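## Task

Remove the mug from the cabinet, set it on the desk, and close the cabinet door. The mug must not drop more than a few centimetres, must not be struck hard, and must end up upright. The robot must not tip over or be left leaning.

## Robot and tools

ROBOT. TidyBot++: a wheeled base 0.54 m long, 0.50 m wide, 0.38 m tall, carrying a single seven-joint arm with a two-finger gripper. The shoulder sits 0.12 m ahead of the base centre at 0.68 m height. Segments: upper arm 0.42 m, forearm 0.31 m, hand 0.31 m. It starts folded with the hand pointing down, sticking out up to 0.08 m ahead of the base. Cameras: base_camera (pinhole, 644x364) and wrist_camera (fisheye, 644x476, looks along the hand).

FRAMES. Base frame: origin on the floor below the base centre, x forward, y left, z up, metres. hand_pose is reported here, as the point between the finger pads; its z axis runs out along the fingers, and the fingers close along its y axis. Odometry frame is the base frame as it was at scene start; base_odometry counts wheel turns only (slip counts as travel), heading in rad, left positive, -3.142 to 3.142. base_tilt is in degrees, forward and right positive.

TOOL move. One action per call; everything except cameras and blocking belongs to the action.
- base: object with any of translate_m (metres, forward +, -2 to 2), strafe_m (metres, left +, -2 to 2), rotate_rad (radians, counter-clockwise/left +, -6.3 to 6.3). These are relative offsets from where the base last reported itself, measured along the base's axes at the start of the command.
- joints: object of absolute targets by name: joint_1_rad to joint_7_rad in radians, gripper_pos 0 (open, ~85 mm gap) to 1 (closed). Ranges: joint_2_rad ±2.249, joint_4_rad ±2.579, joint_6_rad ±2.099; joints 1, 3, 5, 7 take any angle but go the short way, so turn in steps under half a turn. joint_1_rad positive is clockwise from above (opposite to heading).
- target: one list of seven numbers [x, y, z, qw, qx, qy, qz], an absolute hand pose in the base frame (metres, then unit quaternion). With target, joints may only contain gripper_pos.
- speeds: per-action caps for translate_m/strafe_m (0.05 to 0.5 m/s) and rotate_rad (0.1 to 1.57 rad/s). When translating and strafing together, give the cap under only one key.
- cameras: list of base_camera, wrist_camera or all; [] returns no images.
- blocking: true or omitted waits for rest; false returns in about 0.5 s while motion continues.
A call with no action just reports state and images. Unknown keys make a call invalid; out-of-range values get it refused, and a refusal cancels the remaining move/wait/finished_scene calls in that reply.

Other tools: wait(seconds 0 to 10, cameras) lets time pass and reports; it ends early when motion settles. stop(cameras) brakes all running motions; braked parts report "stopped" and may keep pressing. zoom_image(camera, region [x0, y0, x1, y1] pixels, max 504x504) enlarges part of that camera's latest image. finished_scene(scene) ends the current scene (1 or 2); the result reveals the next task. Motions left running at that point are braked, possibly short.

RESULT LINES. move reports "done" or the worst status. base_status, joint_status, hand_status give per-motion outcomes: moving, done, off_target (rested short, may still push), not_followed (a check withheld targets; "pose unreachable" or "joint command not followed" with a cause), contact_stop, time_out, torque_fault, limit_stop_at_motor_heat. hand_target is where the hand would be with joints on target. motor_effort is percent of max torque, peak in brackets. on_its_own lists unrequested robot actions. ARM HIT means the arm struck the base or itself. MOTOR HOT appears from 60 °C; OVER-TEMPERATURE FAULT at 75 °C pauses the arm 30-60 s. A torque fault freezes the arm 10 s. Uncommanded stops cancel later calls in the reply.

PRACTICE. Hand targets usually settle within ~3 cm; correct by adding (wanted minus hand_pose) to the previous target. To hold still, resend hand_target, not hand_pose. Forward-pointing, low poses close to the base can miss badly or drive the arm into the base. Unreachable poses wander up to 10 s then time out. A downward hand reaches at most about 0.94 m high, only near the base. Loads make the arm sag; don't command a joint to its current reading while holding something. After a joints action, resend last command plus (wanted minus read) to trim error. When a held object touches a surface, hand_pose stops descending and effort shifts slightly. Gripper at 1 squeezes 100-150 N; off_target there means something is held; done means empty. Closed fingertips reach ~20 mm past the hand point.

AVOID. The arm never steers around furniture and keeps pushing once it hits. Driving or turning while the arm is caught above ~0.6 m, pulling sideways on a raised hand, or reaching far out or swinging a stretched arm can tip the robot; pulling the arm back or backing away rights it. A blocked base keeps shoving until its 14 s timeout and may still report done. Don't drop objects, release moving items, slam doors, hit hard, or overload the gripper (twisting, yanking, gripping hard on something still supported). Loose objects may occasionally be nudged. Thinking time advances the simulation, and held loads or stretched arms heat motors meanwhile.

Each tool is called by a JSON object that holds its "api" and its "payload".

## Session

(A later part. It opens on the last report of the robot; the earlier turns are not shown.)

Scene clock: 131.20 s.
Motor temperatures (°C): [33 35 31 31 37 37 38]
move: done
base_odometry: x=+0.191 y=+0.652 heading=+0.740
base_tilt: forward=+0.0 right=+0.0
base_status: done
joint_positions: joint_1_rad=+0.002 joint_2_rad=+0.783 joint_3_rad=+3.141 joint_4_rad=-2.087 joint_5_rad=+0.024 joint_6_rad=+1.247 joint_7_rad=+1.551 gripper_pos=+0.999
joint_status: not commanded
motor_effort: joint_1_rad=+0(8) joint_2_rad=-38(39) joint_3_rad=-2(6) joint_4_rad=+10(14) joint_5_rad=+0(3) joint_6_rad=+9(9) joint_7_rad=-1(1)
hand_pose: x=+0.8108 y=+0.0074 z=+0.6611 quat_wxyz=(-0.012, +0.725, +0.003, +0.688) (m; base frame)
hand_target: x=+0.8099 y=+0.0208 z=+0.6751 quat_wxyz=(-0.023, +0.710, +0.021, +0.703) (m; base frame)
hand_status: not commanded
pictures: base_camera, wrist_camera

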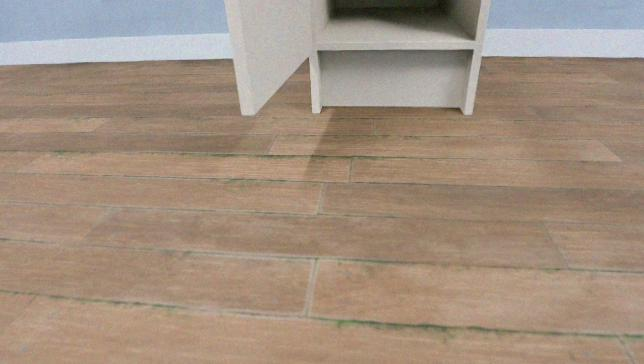

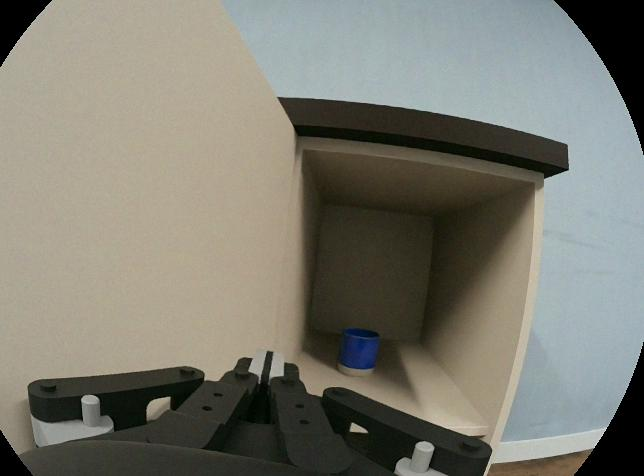

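{"api": "move", "payload": {"base": {"translate_m": -0.15}, "cameras": []}}

{"api": "move", "payload": {"base": {"strafe_m": -0.185}, "cameras": []}}

{"api": "move", "payload": {"joints": {"joint_2_rad": 1.12, "joint_4_rad": -1.31, "joint_6_rad": 0.45, "gripper_pos": 0.0}}}

Scene clock: 173.60 s.
Motor temperatures (°C): [33 36 31 31 37 37 38]
move: done
base_odometry: x=+0.080 y=+0.551 heading=+0.741
base_tilt: forward=+0.0 right=+0.0
base_status: done
joint_positions: joint_1_rad=+0.002 joint_2_rad=+0.781 joint_3_rad=+3.141 joint_4_rad=-2.090 joint_5_rad=+0.024 joint_6_rad=+1.247 joint_7_rad=+1.551 gripper_pos=+0.999
joint_status: not commanded
motor_effort: joint_1_rad=+0(1) joint_2_rad=-38(42) joint_3_rad=-2(3) joint_4_rad=+10(12) joint_5_rad=-1(1) joint_6_rad=+9(9) joint_7_rad=+0(1)
hand_pose: x=+0.8100 y=+0.0074 z=+0.6611 quat_wxyz=(-0.012, +0.726, +0.003, +0.688) (m; base frame)
hand_target: x=+0.8099 y=+0.0208 z=+0.6751 quat_wxyz=(-0.023, +0.710, +0.021, +0.703) (m; base frame)
hand_status: not commanded
pictures: none
No camera images: "cameras" was empty.

Scene clock: 175.03 s.
Motor temperatures (°C): [33 36 31 31 37 37 38]
move: done
base_odometry: x=+0.205 y=+0.414 heading=+0.740
base_tilt: forward=+0.0 right=+0.0
base_status: done
joint_positions: joint_1_rad=+0.010 joint_2_rad=+0.781 joint_3_rad=+3.142 joint_4_rad=-2.090 joint_5_rad=+0.024 joint_6_rad=+1.247 joint_7_rad=+1.551 gripper_pos=+0.999
joint_status: not commanded
motor_effort: joint_1_rad=+0(4) joint_2_rad=-38(39) joint_3_rad=-2(4) joint_4_rad=+10(10) joint_5_rad=+0(2) joint_6_rad=+8(10) joint_7_rad=+0(1)
hand_pose: x=+0.8101 y=+0.0018 z=+0.6611 quat_wxyz=(-0.009, +0.726, +0.000, +0.688) (m; base frame)
hand_target: x=+0.8099 y=+0.0208 z=+0.6751 quat_wxyz=(-0.023, +0.710, +0.021, +0.703) (m; base frame)
hand_status: not commanded
pictures: none
No camera images: "cameras" was empty.

Scene clock: 177.43 s.
Motor temperatures (°C): [33 36 31 31 37 37 38]
move: done
base_odometry: x=+0.205 y=+0.414 heading=+0.740
base_tilt: forward=+0.0 right=+0.0
base_status: not commanded
joint_positions: joint_1_rad=+0.010 joint_2_rad=+1.095 joint_3_rad=+3.142 joint_4_rad=-1.319 joint_5_rad=+0.024 joint_6_rad=+0.506 joint_7_rad=+1.551 gripper_pos=+0.000
joint_status: all done
motor_effort: joint_1_rad=+0(1) joint_2_rad=-51(53) joint_3_rad=-2(3) joint_4_rad=+16(17) joint_5_rad=+0(1) joint_6_rad=+8(10) joint_7_rad=+0(1)
hand_pose: x=+0.9957 y=-0.0035 z=+0.5363 quat_wxyz=(-0.002, +0.816, +0.000, +0.578) (m; base frame)
hand_target: x=+0.9884 y=+0.0101 z=+0.5030 quat_wxyz=(-0.001, +0.836, +0.024, +0.548) (m; base frame)
hand_status: not commanded
pictures: base_camera, wrist_camera

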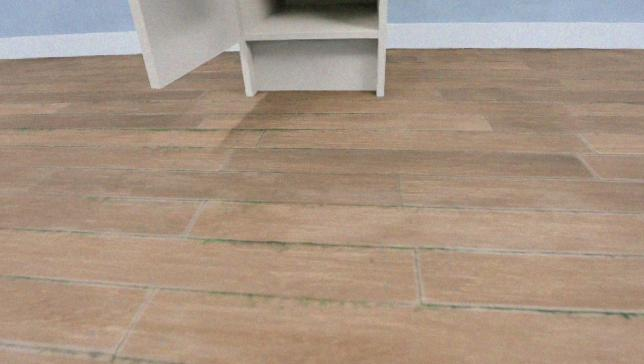

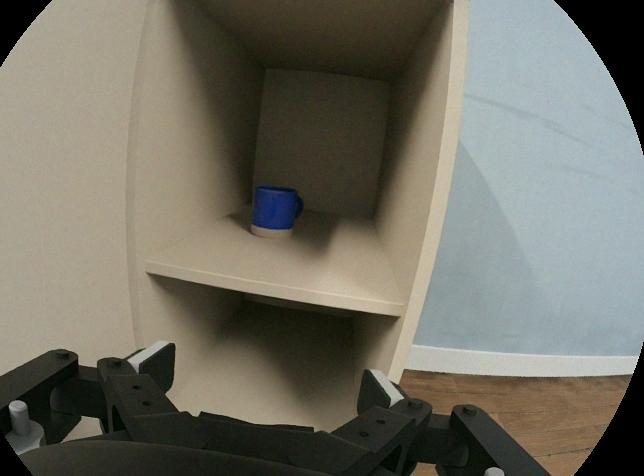

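{"api": "zoom_image", "payload": {"camera": "wrist_camera", "region": [210, 160, 340, 260]}}

{"api": "move", "payload": {"base": {"translate_m": 0.32, "strafe_m": 0.018}, "speeds": {"translate_m": 0.25}}}

Scaled by 3.877.

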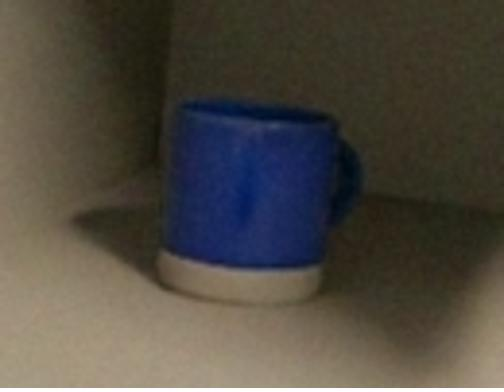

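Scene clock: 185.90 s.
Motor temperatures (°C): [33 36 31 31 37 37 38]
move: done
base_odometry: x=+0.429 y=+0.643 heading=+0.740
base_tilt: forward=+0.0 right=+0.0
base_status: done
joint_positions: joint_1_rad=+0.010 joint_2_rad=+1.098 joint_3_rad=+3.142 joint_4_rad=-1.312 joint_5_rad=+0.024 joint_6_rad=+0.502 joint_7_rad=+1.551 gripper_pos=+0.000
joint_status: not commanded
motor_effort: joint_1_rad=+0(1) joint_2_rad=-51(53) joint_3_rad=-2(3) joint_4_rad=+16(17) joint_5_rad=+0(1) joint_6_rad=+8(9) joint_7_rad=-1(1)
hand_pose: x=+0.9975 y=-0.0036 z=+0.5369 quat_wxyz=(-0.002, +0.816, +0.000, +0.579) (m; base frame)
hand_target: x=+0.9884 y=+0.0101 z=+0.5030 quat_wxyz=(-0.001, +0.836, +0.024, +0.548) (m; base frame)
hand_status: not commanded
pictures: base_camera, wrist_camera

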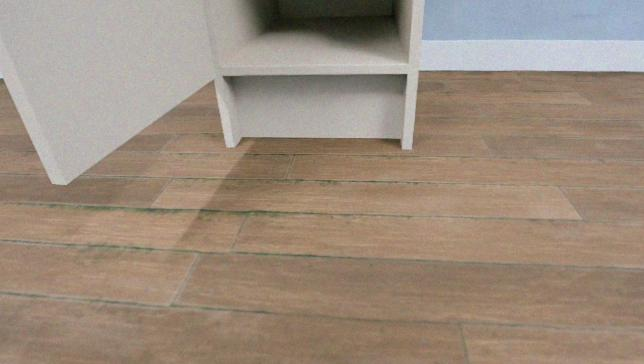

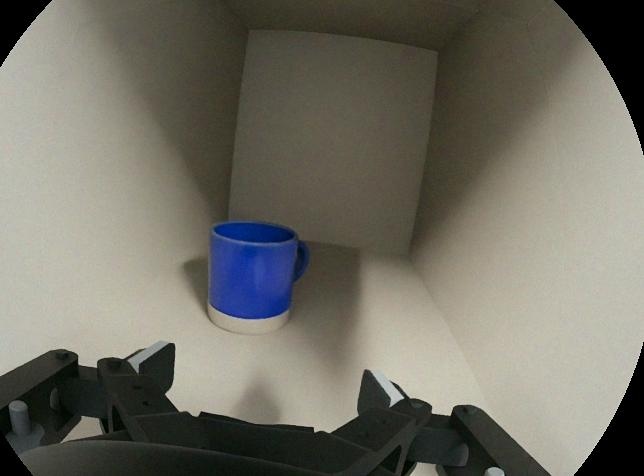

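{"api": "move", "payload": {"base": {"translate_m": 0.07, "strafe_m": 0.021}, "speeds": {"translate_m": 0.15}, "cameras": ["wrist_camera"]}}

Scene clock: 199.03 s.
Motor temperatures (°C): [33 36 31 31 37 37 38]
move: done
base_odometry: x=+0.467 y=+0.706 heading=+0.740
base_tilt: forward=+0.0 right=+0.0
base_status: done
joint_positions: joint_1_rad=+0.010 joint_2_rad=+1.098 joint_3_rad=+3.142 joint_4_rad=-1.311 joint_5_rad=+0.024 joint_6_rad=+0.501 joint_7_rad=+1.551 gripper_pos=+0.000
joint_status: not commanded
motor_effort: joint_1_rad=+0(2) joint_2_rad=-52(53) joint_3_rad=-2(3) joint_4_rad=+16(18) joint_5_rad=+0(1) joint_6_rad=+9(9) joint_7_rad=-1(1)
hand_pose: x=+0.9975 y=-0.0035 z=+0.5364 quat_wxyz=(-0.002, +0.816, +0.000, +0.578) (m; base frame)
hand_target: x=+0.9884 y=+0.0101 z=+0.5030 quat_wxyz=(-0.001, +0.836, +0.024, +0.548) (m; base frame)
hand_status: not commanded
pictures: wrist_camera

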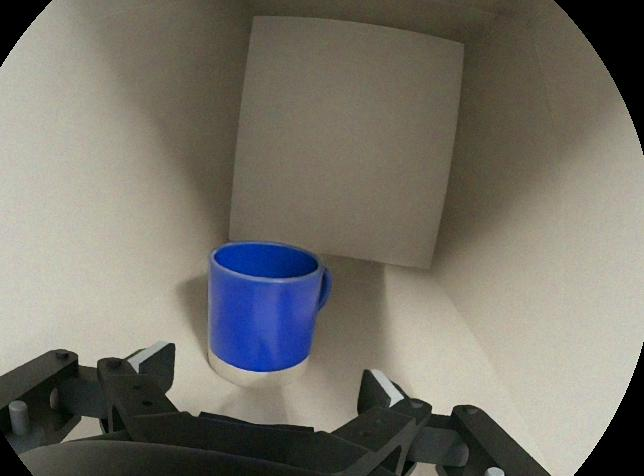

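{"api": "move", "payload": {"base": {"translate_m": 0.035, "strafe_m": 0.0065}, "speeds": {"translate_m": 0.1}, "cameras": ["wrist_camera"]}}

Scene clock: 207.73 s.
Motor temperatures (°C): [33 37 31 31 37 37 38]
move: done
base_odometry: x=+0.488 y=+0.734 heading=+0.740
base_tilt: forward=+0.0 right=+0.0
base_status: done
joint_positions: joint_1_rad=+0.010 joint_2_rad=+1.099 joint_3_rad=+3.142 joint_4_rad=-1.310 joint_5_rad=+0.024 joint_6_rad=+0.500 joint_7_rad=+1.551 gripper_pos=+0.000
joint_status: not commanded
motor_effort: joint_1_rad=+0(3) joint_2_rad=-52(54) joint_3_rad=-2(3) joint_4_rad=+16(18) joint_5_rad=+0(1) joint_6_rad=+9(9) joint_7_rad=-1(1)
hand_pose: x=+0.9976 y=-0.0035 z=+0.5360 quat_wxyz=(-0.002, +0.816, +0.000, +0.578) (m; base frame)
hand_target: x=+0.9884 y=+0.0101 z=+0.5030 quat_wxyz=(-0.001, +0.836, +0.024, +0.548) (m; base frame)
hand_status: not commanded
pictures: wrist_camera

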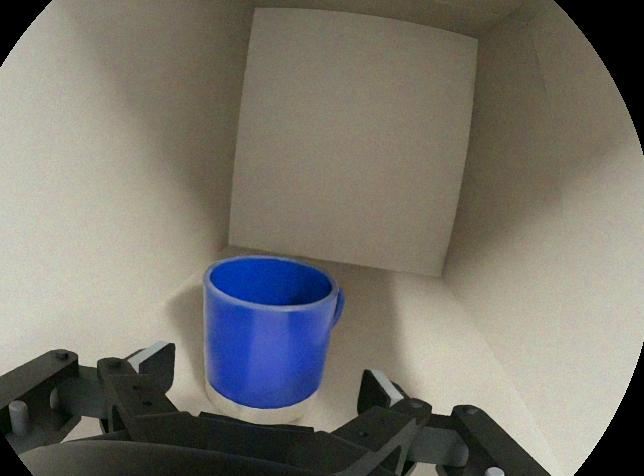

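{"api": "move", "payload": {"base": {"translate_m": 0.03}, "speeds": {"translate_m": 0.08}, "cameras": ["wrist_camera"]}}

Scene clock: 214.40 s.
Motor temperatures (°C): [33 37 31 31 37 37 38]
move: done
base_odometry: x=+0.510 y=+0.755 heading=+0.740
base_tilt: forward=+0.0 right=+0.0
base_status: done
joint_positions: joint_1_rad=+0.010 joint_2_rad=+1.099 joint_3_rad=+3.142 joint_4_rad=-1.310 joint_5_rad=+0.024 joint_6_rad=+0.500 joint_7_rad=+1.551 gripper_pos=+0.000
joint_status: not commanded
motor_effort: joint_1_rad=+0(1) joint_2_rad=-51(53) joint_3_rad=-2(3) joint_4_rad=+16(17) joint_5_rad=+0(1) joint_6_rad=+8(9) joint_7_rad=+0(1)
hand_pose: x=+0.9976 y=-0.0035 z=+0.5356 quat_wxyz=(-0.002, +0.816, +0.000, +0.578) (m; base frame)
hand_target: x=+0.9884 y=+0.0101 z=+0.5030 quat_wxyz=(-0.001, +0.836, +0.024, +0.548) (m; base frame)
hand_status: not commanded
pictures: wrist_camera

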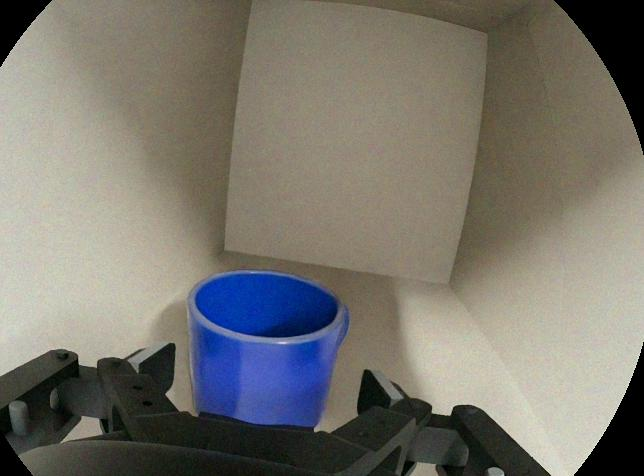

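{"api": "move", "payload": {"base": {"translate_m": 0.025, "strafe_m": 0.0015}, "speeds": {"translate_m": 0.08}, "cameras": ["wrist_camera"]}}

Scene clock: 222.33 s.
Motor temperatures (°C): [33 37 31 31 37 37 38]
move: done
base_odometry: x=+0.527 y=+0.773 heading=+0.740
base_tilt: forward=+0.0 right=+0.0
base_status: done
joint_positions: joint_1_rad=+0.010 joint_2_rad=+1.100 joint_3_rad=+3.142 joint_4_rad=-1.310 joint_5_rad=+0.024 joint_6_rad=+0.500 joint_7_rad=+1.551 gripper_pos=+0.000
joint_status: not commanded
motor_effort: joint_1_rad=+0(1) joint_2_rad=-52(53) joint_3_rad=-1(3) joint_4_rad=+16(18) joint_5_rad=+0(1) joint_6_rad=+9(9) joint_7_rad=+0(1)
hand_pose: x=+0.9975 y=-0.0035 z=+0.5353 quat_wxyz=(-0.002, +0.816, +0.000, +0.578) (m; base frame)
hand_target: x=+0.9884 y=+0.0101 z=+0.5030 quat_wxyz=(-0.001, +0.836, +0.024, +0.548) (m; base frame)
hand_status: not commanded
pictures: wrist_camera

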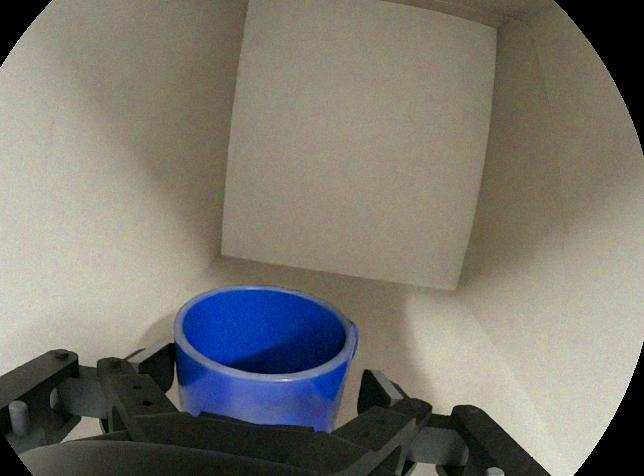

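{"api": "move", "payload": {"joints": {"gripper_pos": 0.25}, "cameras": ["wrist_camera"]}}

Scene clock: 227.40 s.
Motor temperatures (°C): [33 37 31 31 37 37 38]
move: off_target
base_odometry: x=+0.527 y=+0.773 heading=+0.740
base_tilt: forward=+0.0 right=+0.0
base_status: not commanded
joint_positions: joint_1_rad=+0.009 joint_2_rad=+1.100 joint_3_rad=+3.142 joint_4_rad=-1.308 joint_5_rad=+0.024 joint_6_rad=+0.499 joint_7_rad=+1.551 gripper_pos=+0.169
joint_status: gripper_pos off_target (ended at +0.169, target +0.250)
motor_effort: joint_1_rad=+0(2) joint_2_rad=-50(53) joint_3_rad=-2(3) joint_4_rad=+16(17) joint_5_rad=+0(1) joint_6_rad=+8(9) joint_7_rad=-1(1)
hand_pose: x=+0.9980 y=-0.0033 z=+0.5359 quat_wxyz=(-0.002, +0.816, +0.000, +0.578) (m; base frame)
hand_target: x=+0.9884 y=+0.0101 z=+0.5030 quat_wxyz=(-0.001, +0.836, +0.024, +0.548) (m; base frame)
hand_status: not commanded
pictures: wrist_camera

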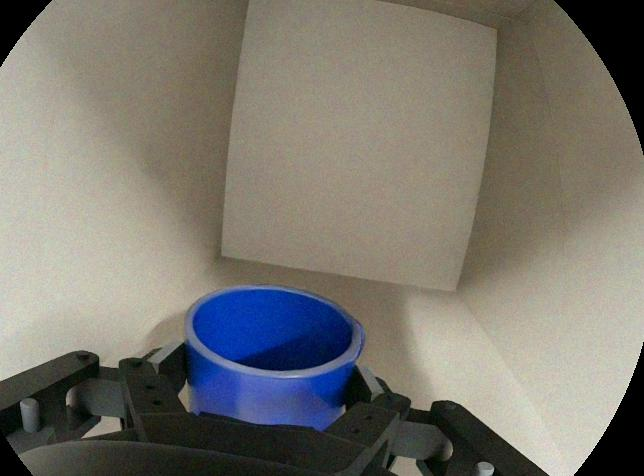

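{"api": "move", "payload": {"joints": {"gripper_pos": 0.4}, "cameras": []}}

{"api": "move", "payload": {"joints": {"joint_2_rad": 1.07, "joint_6_rad": 0.40}}}

Scene clock: 232.60 s.
Motor temperatures (°C): [33 37 31 31 37 37 38]
move: off_target
base_odometry: x=+0.527 y=+0.773 heading=+0.740
base_tilt: forward=+0.0 right=+0.0
base_status: not commanded
joint_positions: joint_1_rad=+0.009 joint_2_rad=+1.100 joint_3_rad=+3.142 joint_4_rad=-1.308 joint_5_rad=+0.024 joint_6_rad=+0.499 joint_7_rad=+1.551 gripper_pos=+0.169
joint_status: gripper_pos off_target (ended at +0.169, target +0.400)
motor_effort: joint_1_rad=+0(1) joint_2_rad=-50(52) joint_3_rad=-2(3) joint_4_rad=+16(16) joint_5_rad=-1(1) joint_6_rad=+8(8) joint_7_rad=+0(1)
hand_pose: x=+0.9980 y=-0.0033 z=+0.5359 quat_wxyz=(-0.002, +0.816, +0.000, +0.578) (m; base frame)
hand_target: x=+0.9884 y=+0.0101 z=+0.5030 quat_wxyz=(-0.001, +0.836, +0.024, +0.548) (m; base frame)
hand_status: not commanded
pictures: none
No camera images: "cameras" was empty.

Scene clock: 233.33 s.
Motor temperatures (°C): [33 37 31 31 37 37 38]
move: done
base_odometry: x=+0.527 y=+0.773 heading=+0.740
base_tilt: forward=+0.0 right=+0.0
base_status: not commanded
joint_positions: joint_1_rad=+0.009 joint_2_rad=+1.081 joint_3_rad=+3.142 joint_4_rad=-1.308 joint_5_rad=+0.024 joint_6_rad=+0.449 joint_7_rad=+1.551 gripper_pos=+0.169
joint_status: all done
motor_effort: joint_1_rad=+0(1) joint_2_rad=-51(53) joint_3_rad=-2(3) joint_4_rad=+16(17) joint_5_rad=+1(1) joint_6_rad=+8(11) joint_7_rad=+0(1)
hand_pose: x=+0.9953 y=-0.0036 z=+0.5375 quat_wxyz=(-0.001, +0.825, +0.000, +0.565) (m; base frame)
hand_target: x=+0.9904 y=+0.0092 z=+0.5323 quat_wxyz=(+0.000, +0.836, +0.023, +0.548) (m; base frame)
hand_status: not commanded
pictures: base_camera, wrist_camera

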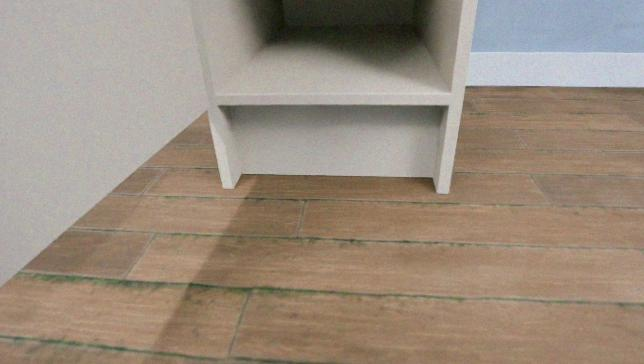

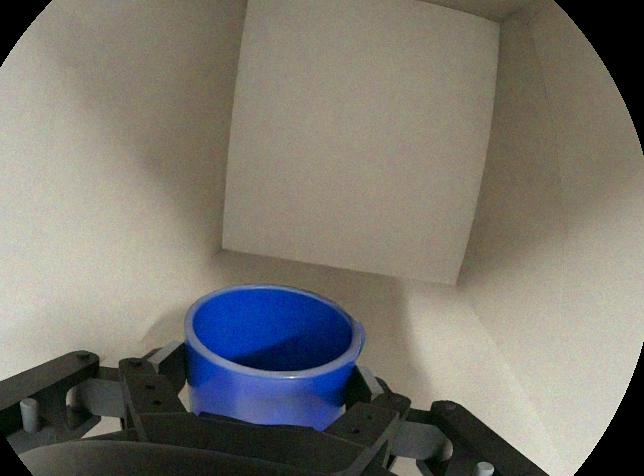

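{"api": "move", "payload": {"joints": {"joint_2_rad": 1.03}}}

Scene clock: 237.10 s.
Motor temperatures (°C): [33 38 31 31 37 37 38]
move: off_target
base_odometry: x=+0.527 y=+0.773 heading=+0.740
base_tilt: forward=+0.0 right=+0.0
base_status: not commanded
joint_positions: joint_1_rad=+0.009 joint_2_rad=+1.070 joint_3_rad=+3.142 joint_4_rad=-1.312 joint_5_rad=+0.024 joint_6_rad=+0.430 joint_7_rad=+1.551 gripper_pos=+0.169
joint_status: joint_2_rad off_target (ended at +1.070, target +1.030)
motor_effort: joint_1_rad=+0(0) joint_2_rad=-57(57) joint_3_rad=-2(3) joint_4_rad=+19(20) joint_5_rad=+0(1) joint_6_rad=+11(11) joint_7_rad=+0(1)
hand_pose: x=+0.9936 y=-0.0037 z=+0.5403 quat_wxyz=(-0.001, +0.828, +0.000, +0.560) (m; base frame)
hand_target: x=+0.9957 y=+0.0092 z=+0.5672 quat_wxyz=(+0.001, +0.825, +0.023, +0.565) (m; base frame)
hand_status: not commanded
pictures: base_camera, wrist_camera

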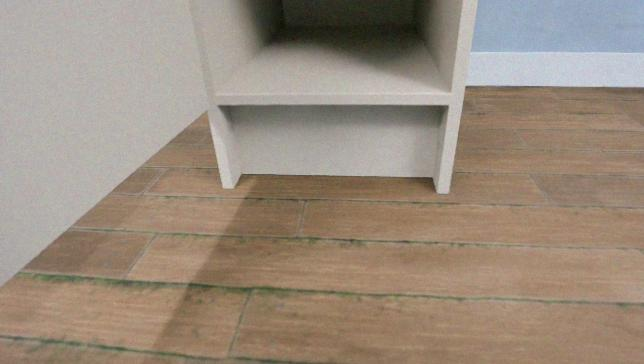

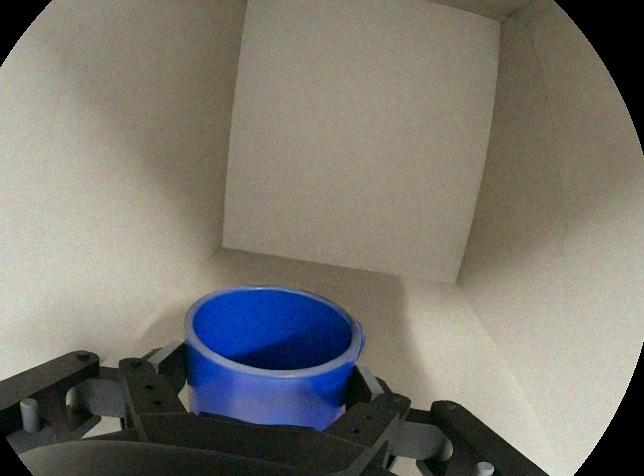

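{"api": "move", "payload": {"joints": {"joint_2_rad": 0.99, "joint_6_rad": 0.36}}}

Scene clock: 243.93 s.
Motor temperatures (°C): [33 38 31 31 37 37 38]
move: done
base_odometry: x=+0.527 y=+0.773 heading=+0.740
base_tilt: forward=+0.0 right=+0.0
base_status: not commanded
joint_positions: joint_1_rad=+0.009 joint_2_rad=+1.020 joint_3_rad=+3.142 joint_4_rad=-1.312 joint_5_rad=+0.024 joint_6_rad=+0.388 joint_7_rad=+1.551 gripper_pos=+0.169
joint_status: all done
motor_effort: joint_1_rad=+0(1) joint_2_rad=-56(60) joint_3_rad=-1(3) joint_4_rad=+20(20) joint_5_rad=+1(1) joint_6_rad=+11(12) joint_7_rad=+0(1)
hand_pose: x=+0.9950 y=-0.0040 z=+0.5718 quat_wxyz=(-0.001, +0.826, +0.000, +0.564) (m; base frame)
hand_target: x=+0.9953 y=+0.0085 z=+0.5907 quat_wxyz=(+0.002, +0.825, +0.023, +0.565) (m; base frame)
hand_status: not commanded
pictures: base_camera, wrist_camera

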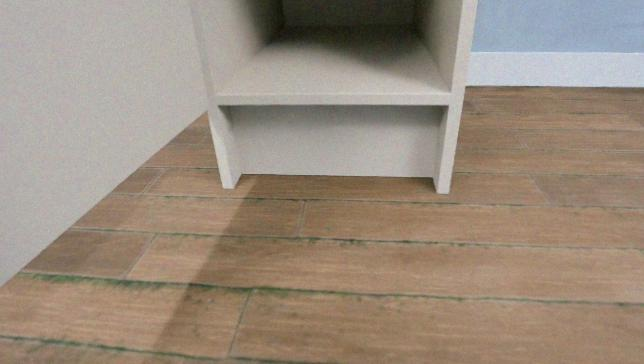

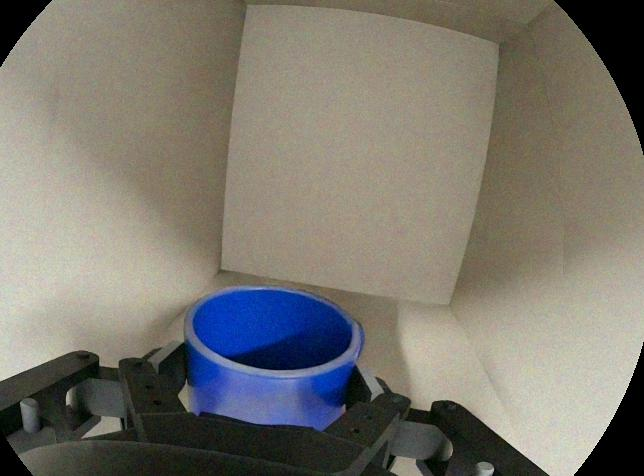

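{"api": "move", "payload": {"base": {"translate_m": -0.45}, "speeds": {"translate_m": 0.25}, "cameras": ["wrist_camera"]}}

{"api": "move", "payload": {"base": {"translate_m": -0.41}, "speeds": {"translate_m": 0.35}, "joints": {"joint_2_rad": 0.75, "joint_4_rad": -1.33, "joint_6_rad": 0.12}, "cameras": ["wrist_camera"]}}

{"api": "move", "payload": {"base": {"rotate_rad": 1.57}, "speeds": {"rotate_rad": 0.7}, "joints": {"joint_2_rad": 0.45, "joint_4_rad": -1.34, "joint_6_rad": -0.17}}}

Scene clock: 286.13 s.
Motor temperatures (°C): [33 40 31 31 37 36 38]
move: done
base_odometry: x=+0.195 y=+0.469 heading=+0.740
base_tilt: forward=+0.0 right=+0.0
base_status: done
joint_positions: joint_1_rad=+0.009 joint_2_rad=+1.019 joint_3_rad=+3.142 joint_4_rad=-1.314 joint_5_rad=+0.024 joint_6_rad=+0.387 joint_7_rad=+1.551 gripper_pos=+0.169
joint_status: not commanded
motor_effort: joint_1_rad=+0(3) joint_2_rad=-56(59) joint_3_rad=-2(3) joint_4_rad=+20(21) joint_5_rad=+0(1) joint_6_rad=+11(12) joint_7_rad=-1(1)
hand_pose: x=+0.9944 y=-0.0034 z=+0.5712 quat_wxyz=(-0.001, +0.826, +0.000, +0.563) (m; base frame)
hand_target: x=+0.9953 y=+0.0085 z=+0.5907 quat_wxyz=(+0.002, +0.825, +0.023, +0.565) (m; base frame)
hand_status: not commanded
pictures: wrist_camera

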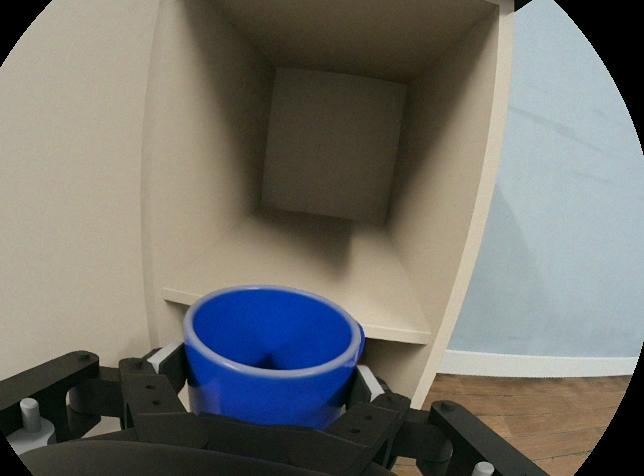

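Scene clock: 288.23 s.
Motor temperatures (°C): [33 40 31 31 37 36 38]
move: done
base_odometry: x=-0.108 y=+0.193 heading=+0.741
base_tilt: forward=+0.0 right=+0.0
base_status: done
joint_positions: joint_1_rad=+0.009 joint_2_rad=+0.762 joint_3_rad=+3.142 joint_4_rad=-1.336 joint_5_rad=+0.024 joint_6_rad=+0.150 joint_7_rad=+1.551 gripper_pos=+0.169
joint_status: all done
motor_effort: joint_1_rad=+0(1) joint_2_rad=-53(61) joint_3_rad=-2(3) joint_4_rad=+23(24) joint_5_rad=+0(1) joint_6_rad=+11(12) joint_7_rad=-1(1)
hand_pose: x=+0.9707 y=-0.0049 z=+0.7136 quat_wxyz=(+0.002, +0.827, -0.001, +0.562) (m; base frame)
hand_target: x=+0.9682 y=+0.0038 z=+0.7182 quat_wxyz=(+0.009, +0.830, +0.020, +0.557) (m; base frame)
hand_status: not commanded
pictures: wrist_camera

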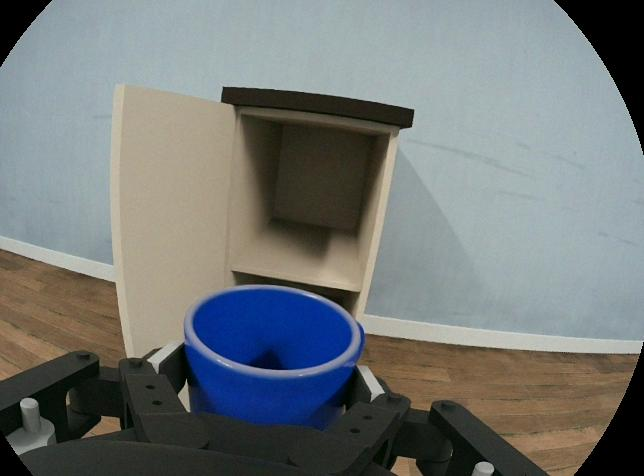

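Scene clock: 291.47 s.
Motor temperatures (°C): [33 40 31 31 37 36 38]
move: done
base_odometry: x=-0.108 y=+0.193 heading=+2.310
base_tilt: forward=+0.0 right=+0.0
base_status: done
joint_positions: joint_1_rad=-0.006 joint_2_rad=+0.467 joint_3_rad=+3.140 joint_4_rad=-1.340 joint_5_rad=+0.024 joint_6_rad=-0.135 joint_7_rad=+1.551 gripper_pos=+0.169
joint_status: all done
motor_effort: joint_1_rad=+0(7) joint_2_rad=-45(57) joint_3_rad=-1(5) joint_4_rad=+25(25) joint_5_rad=+1(1) joint_6_rad=+11(12) joint_7_rad=+0(1)
hand_pose: x=+0.9040 y=+0.0058 z=+0.8707 quat_wxyz=(+0.000, +0.826, +0.003, +0.564) (m; base frame)
hand_target: x=+0.8969 y=-0.0021 z=+0.8743 quat_wxyz=(+0.017, +0.830, +0.015, +0.557) (m; base frame)
hand_status: not commanded
pictures: base_camera, wrist_camera

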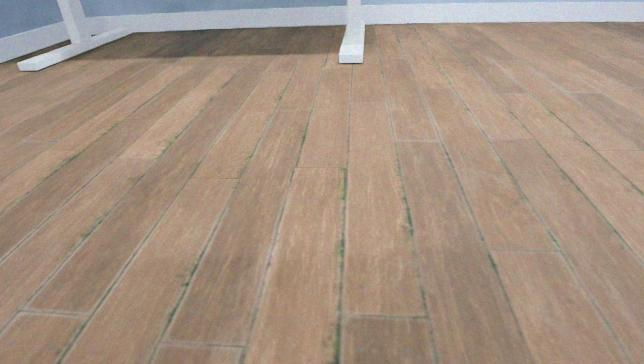

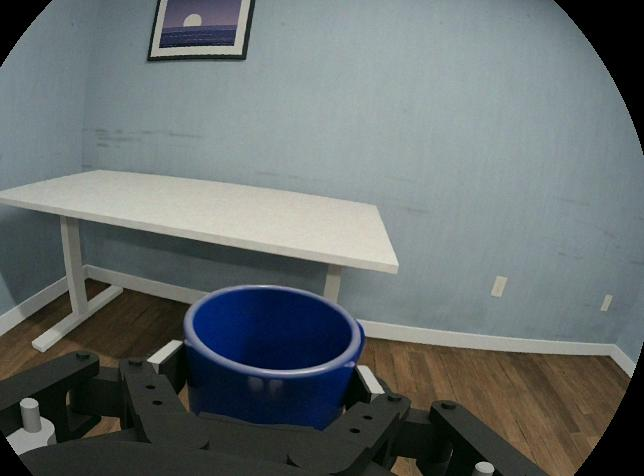

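{"api": "move", "payload": {"base": {"translate_m": 0.6}, "speeds": {"translate_m": 0.35}}}

Scene clock: 301.47 s.
Motor temperatures (°C): [33 40 31 31 37 36 38]
move: done
base_odometry: x=-0.512 y=+0.636 heading=+2.311
base_tilt: forward=+0.0 right=+0.0
base_status: done
joint_positions: joint_1_rad=-0.006 joint_2_rad=+0.469 joint_3_rad=+3.140 joint_4_rad=-1.341 joint_5_rad=+0.024 joint_6_rad=-0.139 joint_7_rad=+1.551 gripper_pos=+0.169
joint_status: not commanded
motor_effort: joint_1_rad=+0(2) joint_2_rad=-44(48) joint_3_rad=-2(3) joint_4_rad=+24(26) joint_5_rad=+0(1) joint_6_rad=+11(12) joint_7_rad=+0(1)
hand_pose: x=+0.9037 y=+0.0058 z=+0.8680 quat_wxyz=(+0.000, +0.827, +0.003, +0.562) (m; base frame)
hand_target: x=+0.8969 y=-0.0021 z=+0.8743 quat_wxyz=(+0.017, +0.830, +0.015, +0.557) (m; base frame)
hand_status: not commanded
pictures: base_camera, wrist_camera

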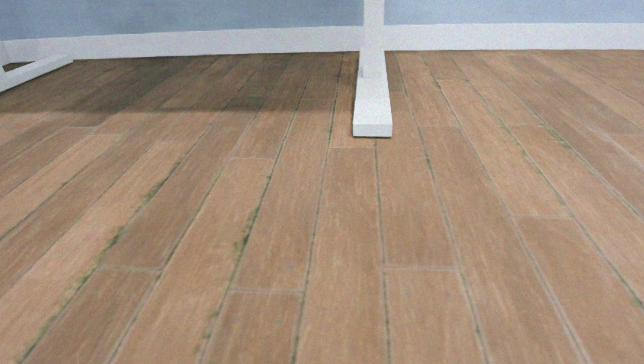

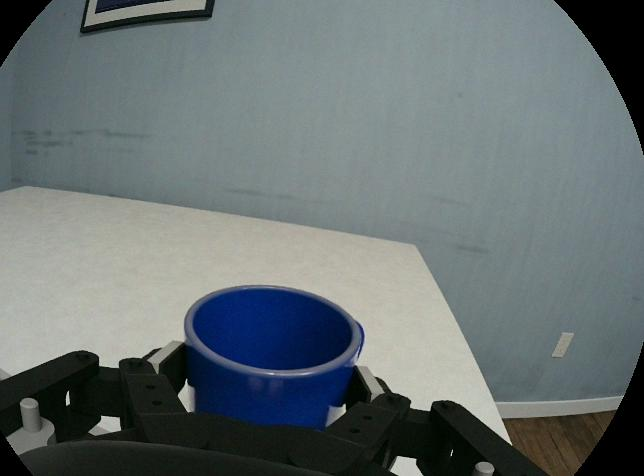

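{"api": "move", "payload": {"base": {"translate_m": 0.27}, "speeds": {"translate_m": 0.3}, "cameras": ["wrist_camera"]}}

{"api": "move", "payload": {"joints": {"joint_2_rad": 0.58, "joint_6_rad": -0.02}}}

Scene clock: 307.07 s.
Motor temperatures (°C): [33 40 31 31 37 36 38]
move: done
base_odometry: x=-0.694 y=+0.835 heading=+2.311
base_tilt: forward=+0.0 right=+0.0
base_status: done
joint_positions: joint_1_rad=-0.006 joint_2_rad=+0.469 joint_3_rad=+3.140 joint_4_rad=-1.342 joint_5_rad=+0.024 joint_6_rad=-0.141 joint_7_rad=+1.551 gripper_pos=+0.169
joint_status: not commanded
motor_effort: joint_1_rad=+0(1) joint_2_rad=-44(48) joint_3_rad=-2(3) joint_4_rad=+25(25) joint_5_rad=-1(1) joint_6_rad=+11(12) joint_7_rad=+0(1)
hand_pose: x=+0.9035 y=+0.0058 z=+0.8668 quat_wxyz=(+0.000, +0.828, +0.003, +0.561) (m; base frame)
hand_target: x=+0.8969 y=-0.0021 z=+0.8743 quat_wxyz=(+0.017, +0.830, +0.015, +0.557) (m; base frame)
hand_status: not commanded
pictures: wrist_camera

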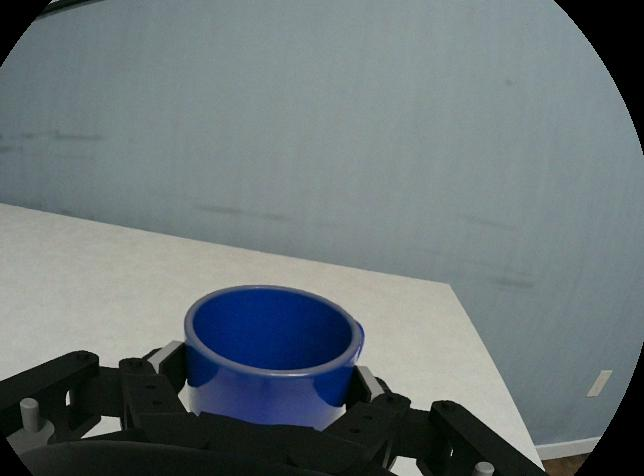

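Scene clock: 308.33 s.
Motor temperatures (°C): [33 40 31 31 37 36 38]
move: done
base_odometry: x=-0.694 y=+0.835 heading=+2.311
base_tilt: forward=+0.0 right=+0.0
base_status: not commanded
joint_positions: joint_1_rad=-0.006 joint_2_rad=+0.588 joint_3_rad=+3.140 joint_4_rad=-1.343 joint_5_rad=+0.024 joint_6_rad=-0.078 joint_7_rad=+1.551 gripper_pos=+0.169
joint_status: all done
motor_effort: joint_1_rad=+0(1) joint_2_rad=-46(51) joint_3_rad=-2(2) joint_4_rad=+23(25) joint_5_rad=+0(1) joint_6_rad=+10(12) joint_7_rad=+0(1)
hand_pose: x=+0.9284 y=+0.0064 z=+0.7887 quat_wxyz=(+0.000, +0.844, +0.004, +0.536) (m; base frame)
hand_target: x=+0.9353 y=+0.0009 z=+0.8139 quat_wxyz=(+0.013, +0.825, +0.018, +0.565) (m; base frame)
hand_status: not commanded
pictures: base_camera, wrist_camera

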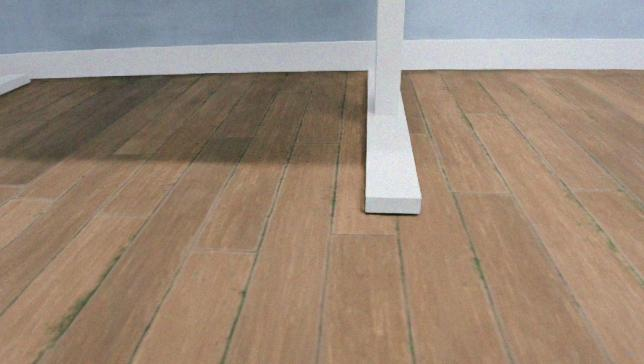

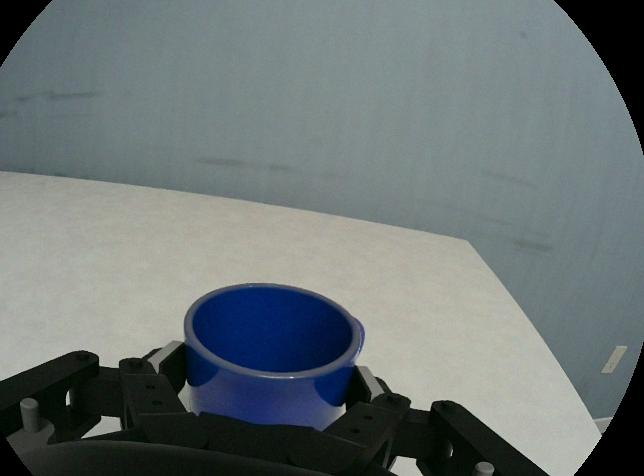

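{"api": "move", "payload": {"joints": {"joint_2_rad": 0.64, "joint_6_rad": 0.13}, "cameras": ["wrist_camera"]}}

Scene clock: 319.77 s.
Motor temperatures (°C): [33 40 31 31 37 36 38]
move: done
base_odometry: x=-0.694 y=+0.835 heading=+2.311
base_tilt: forward=+0.0 right=+0.0
base_status: not commanded
joint_positions: joint_1_rad=-0.006 joint_2_rad=+0.641 joint_3_rad=+3.140 joint_4_rad=-1.343 joint_5_rad=+0.024 joint_6_rad=+0.059 joint_7_rad=+1.551 gripper_pos=+0.169
joint_status: all done
motor_effort: joint_1_rad=+0(1) joint_2_rad=-48(51) joint_3_rad=-1(2) joint_4_rad=+23(24) joint_5_rad=+0(1) joint_6_rad=+10(11) joint_7_rad=+0(1)
hand_pose: x=+0.9504 y=+0.0075 z=+0.7844 quat_wxyz=(-0.002, +0.821, +0.005, +0.571) (m; base frame)
hand_target: x=+0.9579 y=+0.0040 z=+0.8083 quat_wxyz=(+0.010, +0.798, +0.020, +0.602) (m; base frame)
hand_status: not commanded
pictures: wrist_camera

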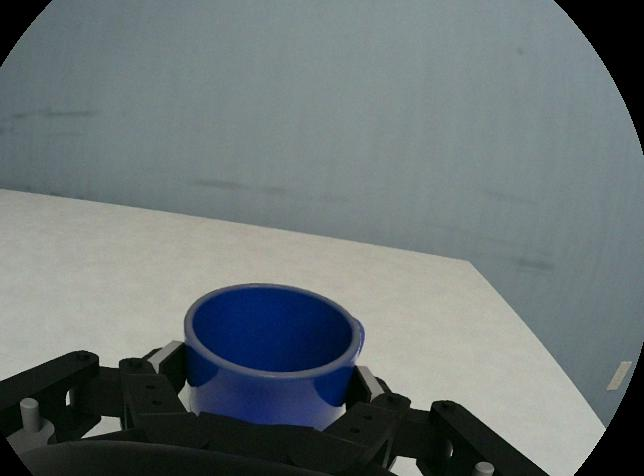

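{"api": "move", "payload": {"joints": {"joint_2_rad": 0.66, "joint_6_rad": 0.16}, "cameras": []}}

{"api": "move", "payload": {"joints": {"joint_2_rad": 0.675, "joint_6_rad": 0.18}, "cameras": []}}

Scene clock: 329.70 s.
Motor temperatures (°C): [33 40 31 31 37 36 38]
move: done
base_odometry: x=-0.694 y=+0.835 heading=+2.311
base_tilt: forward=+0.0 right=+0.0
base_status: not commanded
joint_positions: joint_1_rad=-0.006 joint_2_rad=+0.653 joint_3_rad=+3.140 joint_4_rad=-1.343 joint_5_rad=+0.024 joint_6_rad=+0.091 joint_7_rad=+1.551 gripper_pos=+0.169
joint_status: all done
motor_effort: joint_1_rad=+0(1) joint_2_rad=-48(50) joint_3_rad=-2(3) joint_4_rad=+22(23) joint_5_rad=+0(0) joint_6_rad=+11(12) joint_7_rad=-1(1)
hand_pose: x=+0.9550 y=+0.0078 z=+0.7843 quat_wxyz=(-0.002, +0.815, +0.005, +0.580) (m; base frame)
hand_target: x=+0.9628 y=+0.0046 z=+0.8005 quat_wxyz=(+0.009, +0.795, +0.020, +0.606) (m; base frame)
hand_status: not commanded
pictures: none
No camera images: "cameras" was empty.

Scene clock: 330.27 s.
Motor temperatures (°C): [33 40 31 31 37 36 38]
move: done
base_odometry: x=-0.694 y=+0.835 heading=+2.311
base_tilt: forward=+0.0 right=+0.0
base_status: not commanded
joint_positions: joint_1_rad=-0.006 joint_2_rad=+0.661 joint_3_rad=+3.140 joint_4_rad=-1.343 joint_5_rad=+0.024 joint_6_rad=+0.114 joint_7_rad=+1.551 gripper_pos=+0.169
joint_status: all done
motor_effort: joint_1_rad=+0(1) joint_2_rad=-47(48) joint_3_rad=-1(2) joint_4_rad=+22(23) joint_5_rad=+0(1) joint_6_rad=+10(11) joint_7_rad=+0(1)
hand_pose: x=+0.9582 y=+0.0080 z=+0.7842 quat_wxyz=(-0.003, +0.810, +0.005, +0.586) (m; base frame)
hand_target: x=+0.9662 y=+0.0050 z=+0.7938 quat_wxyz=(+0.008, +0.794, +0.021, +0.608) (m; base frame)
hand_status: not commanded
pictures: none
No camera images: "cameras" was empty.

{"api": "move", "payload": {"joints": {"joint_2_rad": 0.70}, "cameras": ["wrist_camera"]}}

Scene clock: 336.67 s.
Motor temperatures (°C): [33 40 31 31 37 36 38]
move: done
base_odometry: x=-0.694 y=+0.835 heading=+2.311
base_tilt: forward=+0.0 right=+0.0
base_status: not commanded
joint_positions: joint_1_rad=-0.006 joint_2_rad=+0.668 joint_3_rad=+3.140 joint_4_rad=-1.340 joint_5_rad=+0.024 joint_6_rad=+0.124 joint_7_rad=+1.551 gripper_pos=+0.169
joint_status: all done
motor_effort: joint_1_rad=+0(1) joint_2_rad=-44(47) joint_3_rad=-2(2) joint_4_rad=+20(22) joint_5_rad=+0(1) joint_6_rad=+9(10) joint_7_rad=-1(1)
hand_pose: x=+0.9605 y=+0.0081 z=+0.7837 quat_wxyz=(-0.003, +0.808, +0.005, +0.588) (m; base frame)
hand_target: x=+0.9688 y=+0.0050 z=+0.7726 quat_wxyz=(+0.008, +0.801, +0.021, +0.598) (m; base frame)
hand_status: not commanded
pictures: wrist_camera

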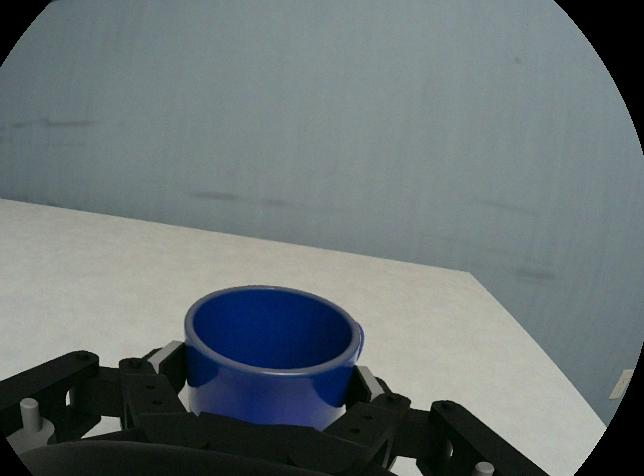

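{"api": "move", "payload": {"joints": {"gripper_pos": 0.13}, "cameras": ["wrist_camera"]}}

{"api": "move", "payload": {"joints": {"gripper_pos": 0.0}, "cameras": ["wrist_camera"]}}

Scene clock: 346.33 s.
Motor temperatures (°C): [33 39 31 31 37 36 38]
move: done
base_odometry: x=-0.694 y=+0.835 heading=+2.311
base_tilt: forward=+0.0 right=+0.0
base_status: not commanded
joint_positions: joint_1_rad=-0.006 joint_2_rad=+0.669 joint_3_rad=+3.140 joint_4_rad=-1.340 joint_5_rad=+0.024 joint_6_rad=+0.126 joint_7_rad=+1.551 gripper_pos=+0.129
joint_status: all done
motor_effort: joint_1_rad=+0(1) joint_2_rad=-44(46) joint_3_rad=-1(3) joint_4_rad=+20(20) joint_5_rad=+0(1) joint_6_rad=+8(9) joint_7_rad=-1(1)
hand_pose: x=+0.9608 y=+0.0081 z=+0.7831 quat_wxyz=(-0.003, +0.808, +0.005, +0.589) (m; base frame)
hand_target: x=+0.9688 y=+0.0050 z=+0.7726 quat_wxyz=(+0.008, +0.801, +0.021, +0.598) (m; base frame)
hand_status: not commanded
pictures: wrist_camera

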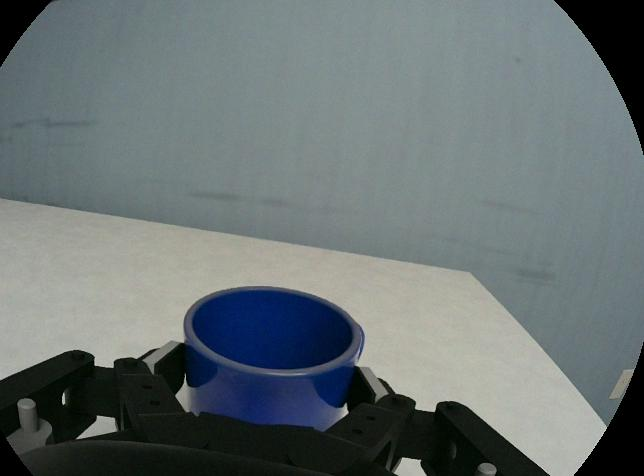

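Scene clock: 346.93 s.
Motor temperatures (°C): [33 39 31 31 37 36 38]
move: done
base_odometry: x=-0.694 y=+0.835 heading=+2.311
base_tilt: forward=+0.0 right=+0.0
base_status: not commanded
joint_positions: joint_1_rad=-0.006 joint_2_rad=+0.675 joint_3_rad=+3.140 joint_4_rad=-1.340 joint_5_rad=+0.024 joint_6_rad=+0.126 joint_7_rad=+1.551 gripper_pos=+0.000
joint_status: all done
motor_effort: joint_1_rad=+0(1) joint_2_rad=-45(47) joint_3_rad=-1(3) joint_4_rad=+20(20) joint_5_rad=+0(1) joint_6_rad=+8(9) joint_7_rad=+0(1)
hand_pose: x=+0.9615 y=+0.0081 z=+0.7775 quat_wxyz=(-0.003, +0.810, +0.005, +0.586) (m; base frame)
hand_target: x=+0.9688 y=+0.0050 z=+0.7726 quat_wxyz=(+0.008, +0.801, +0.021, +0.598) (m; base frame)
hand_status: not commanded
pictures: wrist_camera

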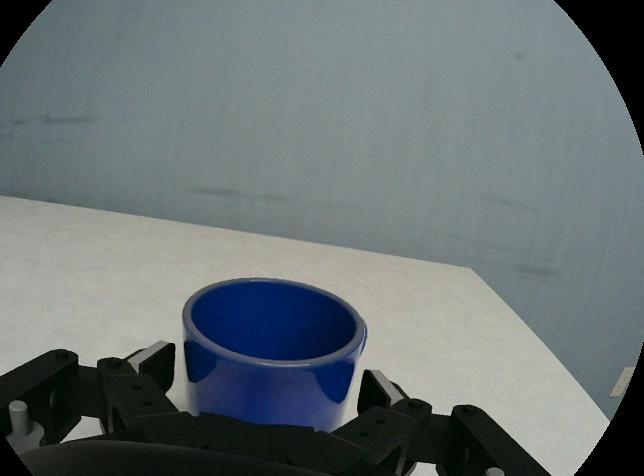

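{"api": "move", "payload": {"base": {"translate_m": -0.1}, "speeds": {"translate_m": 0.1}, "cameras": ["wrist_camera"]}}

Scene clock: 351.90 s.
Motor temperatures (°C): [33 39 31 31 37 36 38]
move: done
base_odometry: x=-0.627 y=+0.761 heading=+2.311
base_tilt: forward=+0.0 right=+0.0
base_status: done
joint_positions: joint_1_rad=-0.006 joint_2_rad=+0.682 joint_3_rad=+3.140 joint_4_rad=-1.339 joint_5_rad=+0.024 joint_6_rad=+0.126 joint_7_rad=+1.551 gripper_pos=+0.000
joint_status: not commanded
motor_effort: joint_1_rad=+0(3) joint_2_rad=-46(49) joint_3_rad=-1(3) joint_4_rad=+20(21) joint_5_rad=+0(1) joint_6_rad=+9(9) joint_7_rad=+0(1)
hand_pose: x=+0.9623 y=+0.0081 z=+0.7724 quat_wxyz=(-0.003, +0.812, +0.005, +0.584) (m; base frame)
hand_target: x=+0.9688 y=+0.0050 z=+0.7726 quat_wxyz=(+0.008, +0.801, +0.021, +0.598) (m; base frame)
hand_status: not commanded
pictures: wrist_camera

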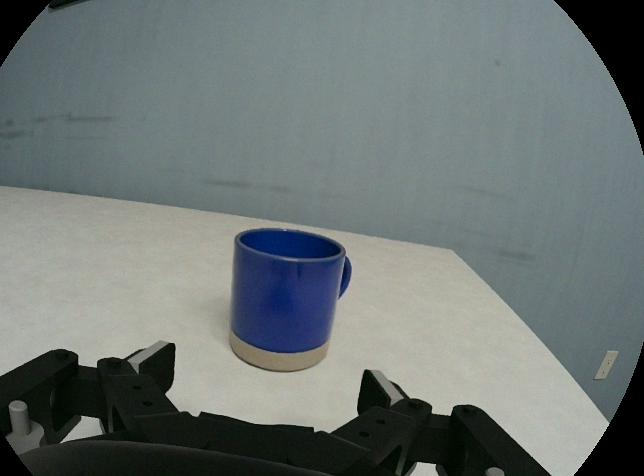

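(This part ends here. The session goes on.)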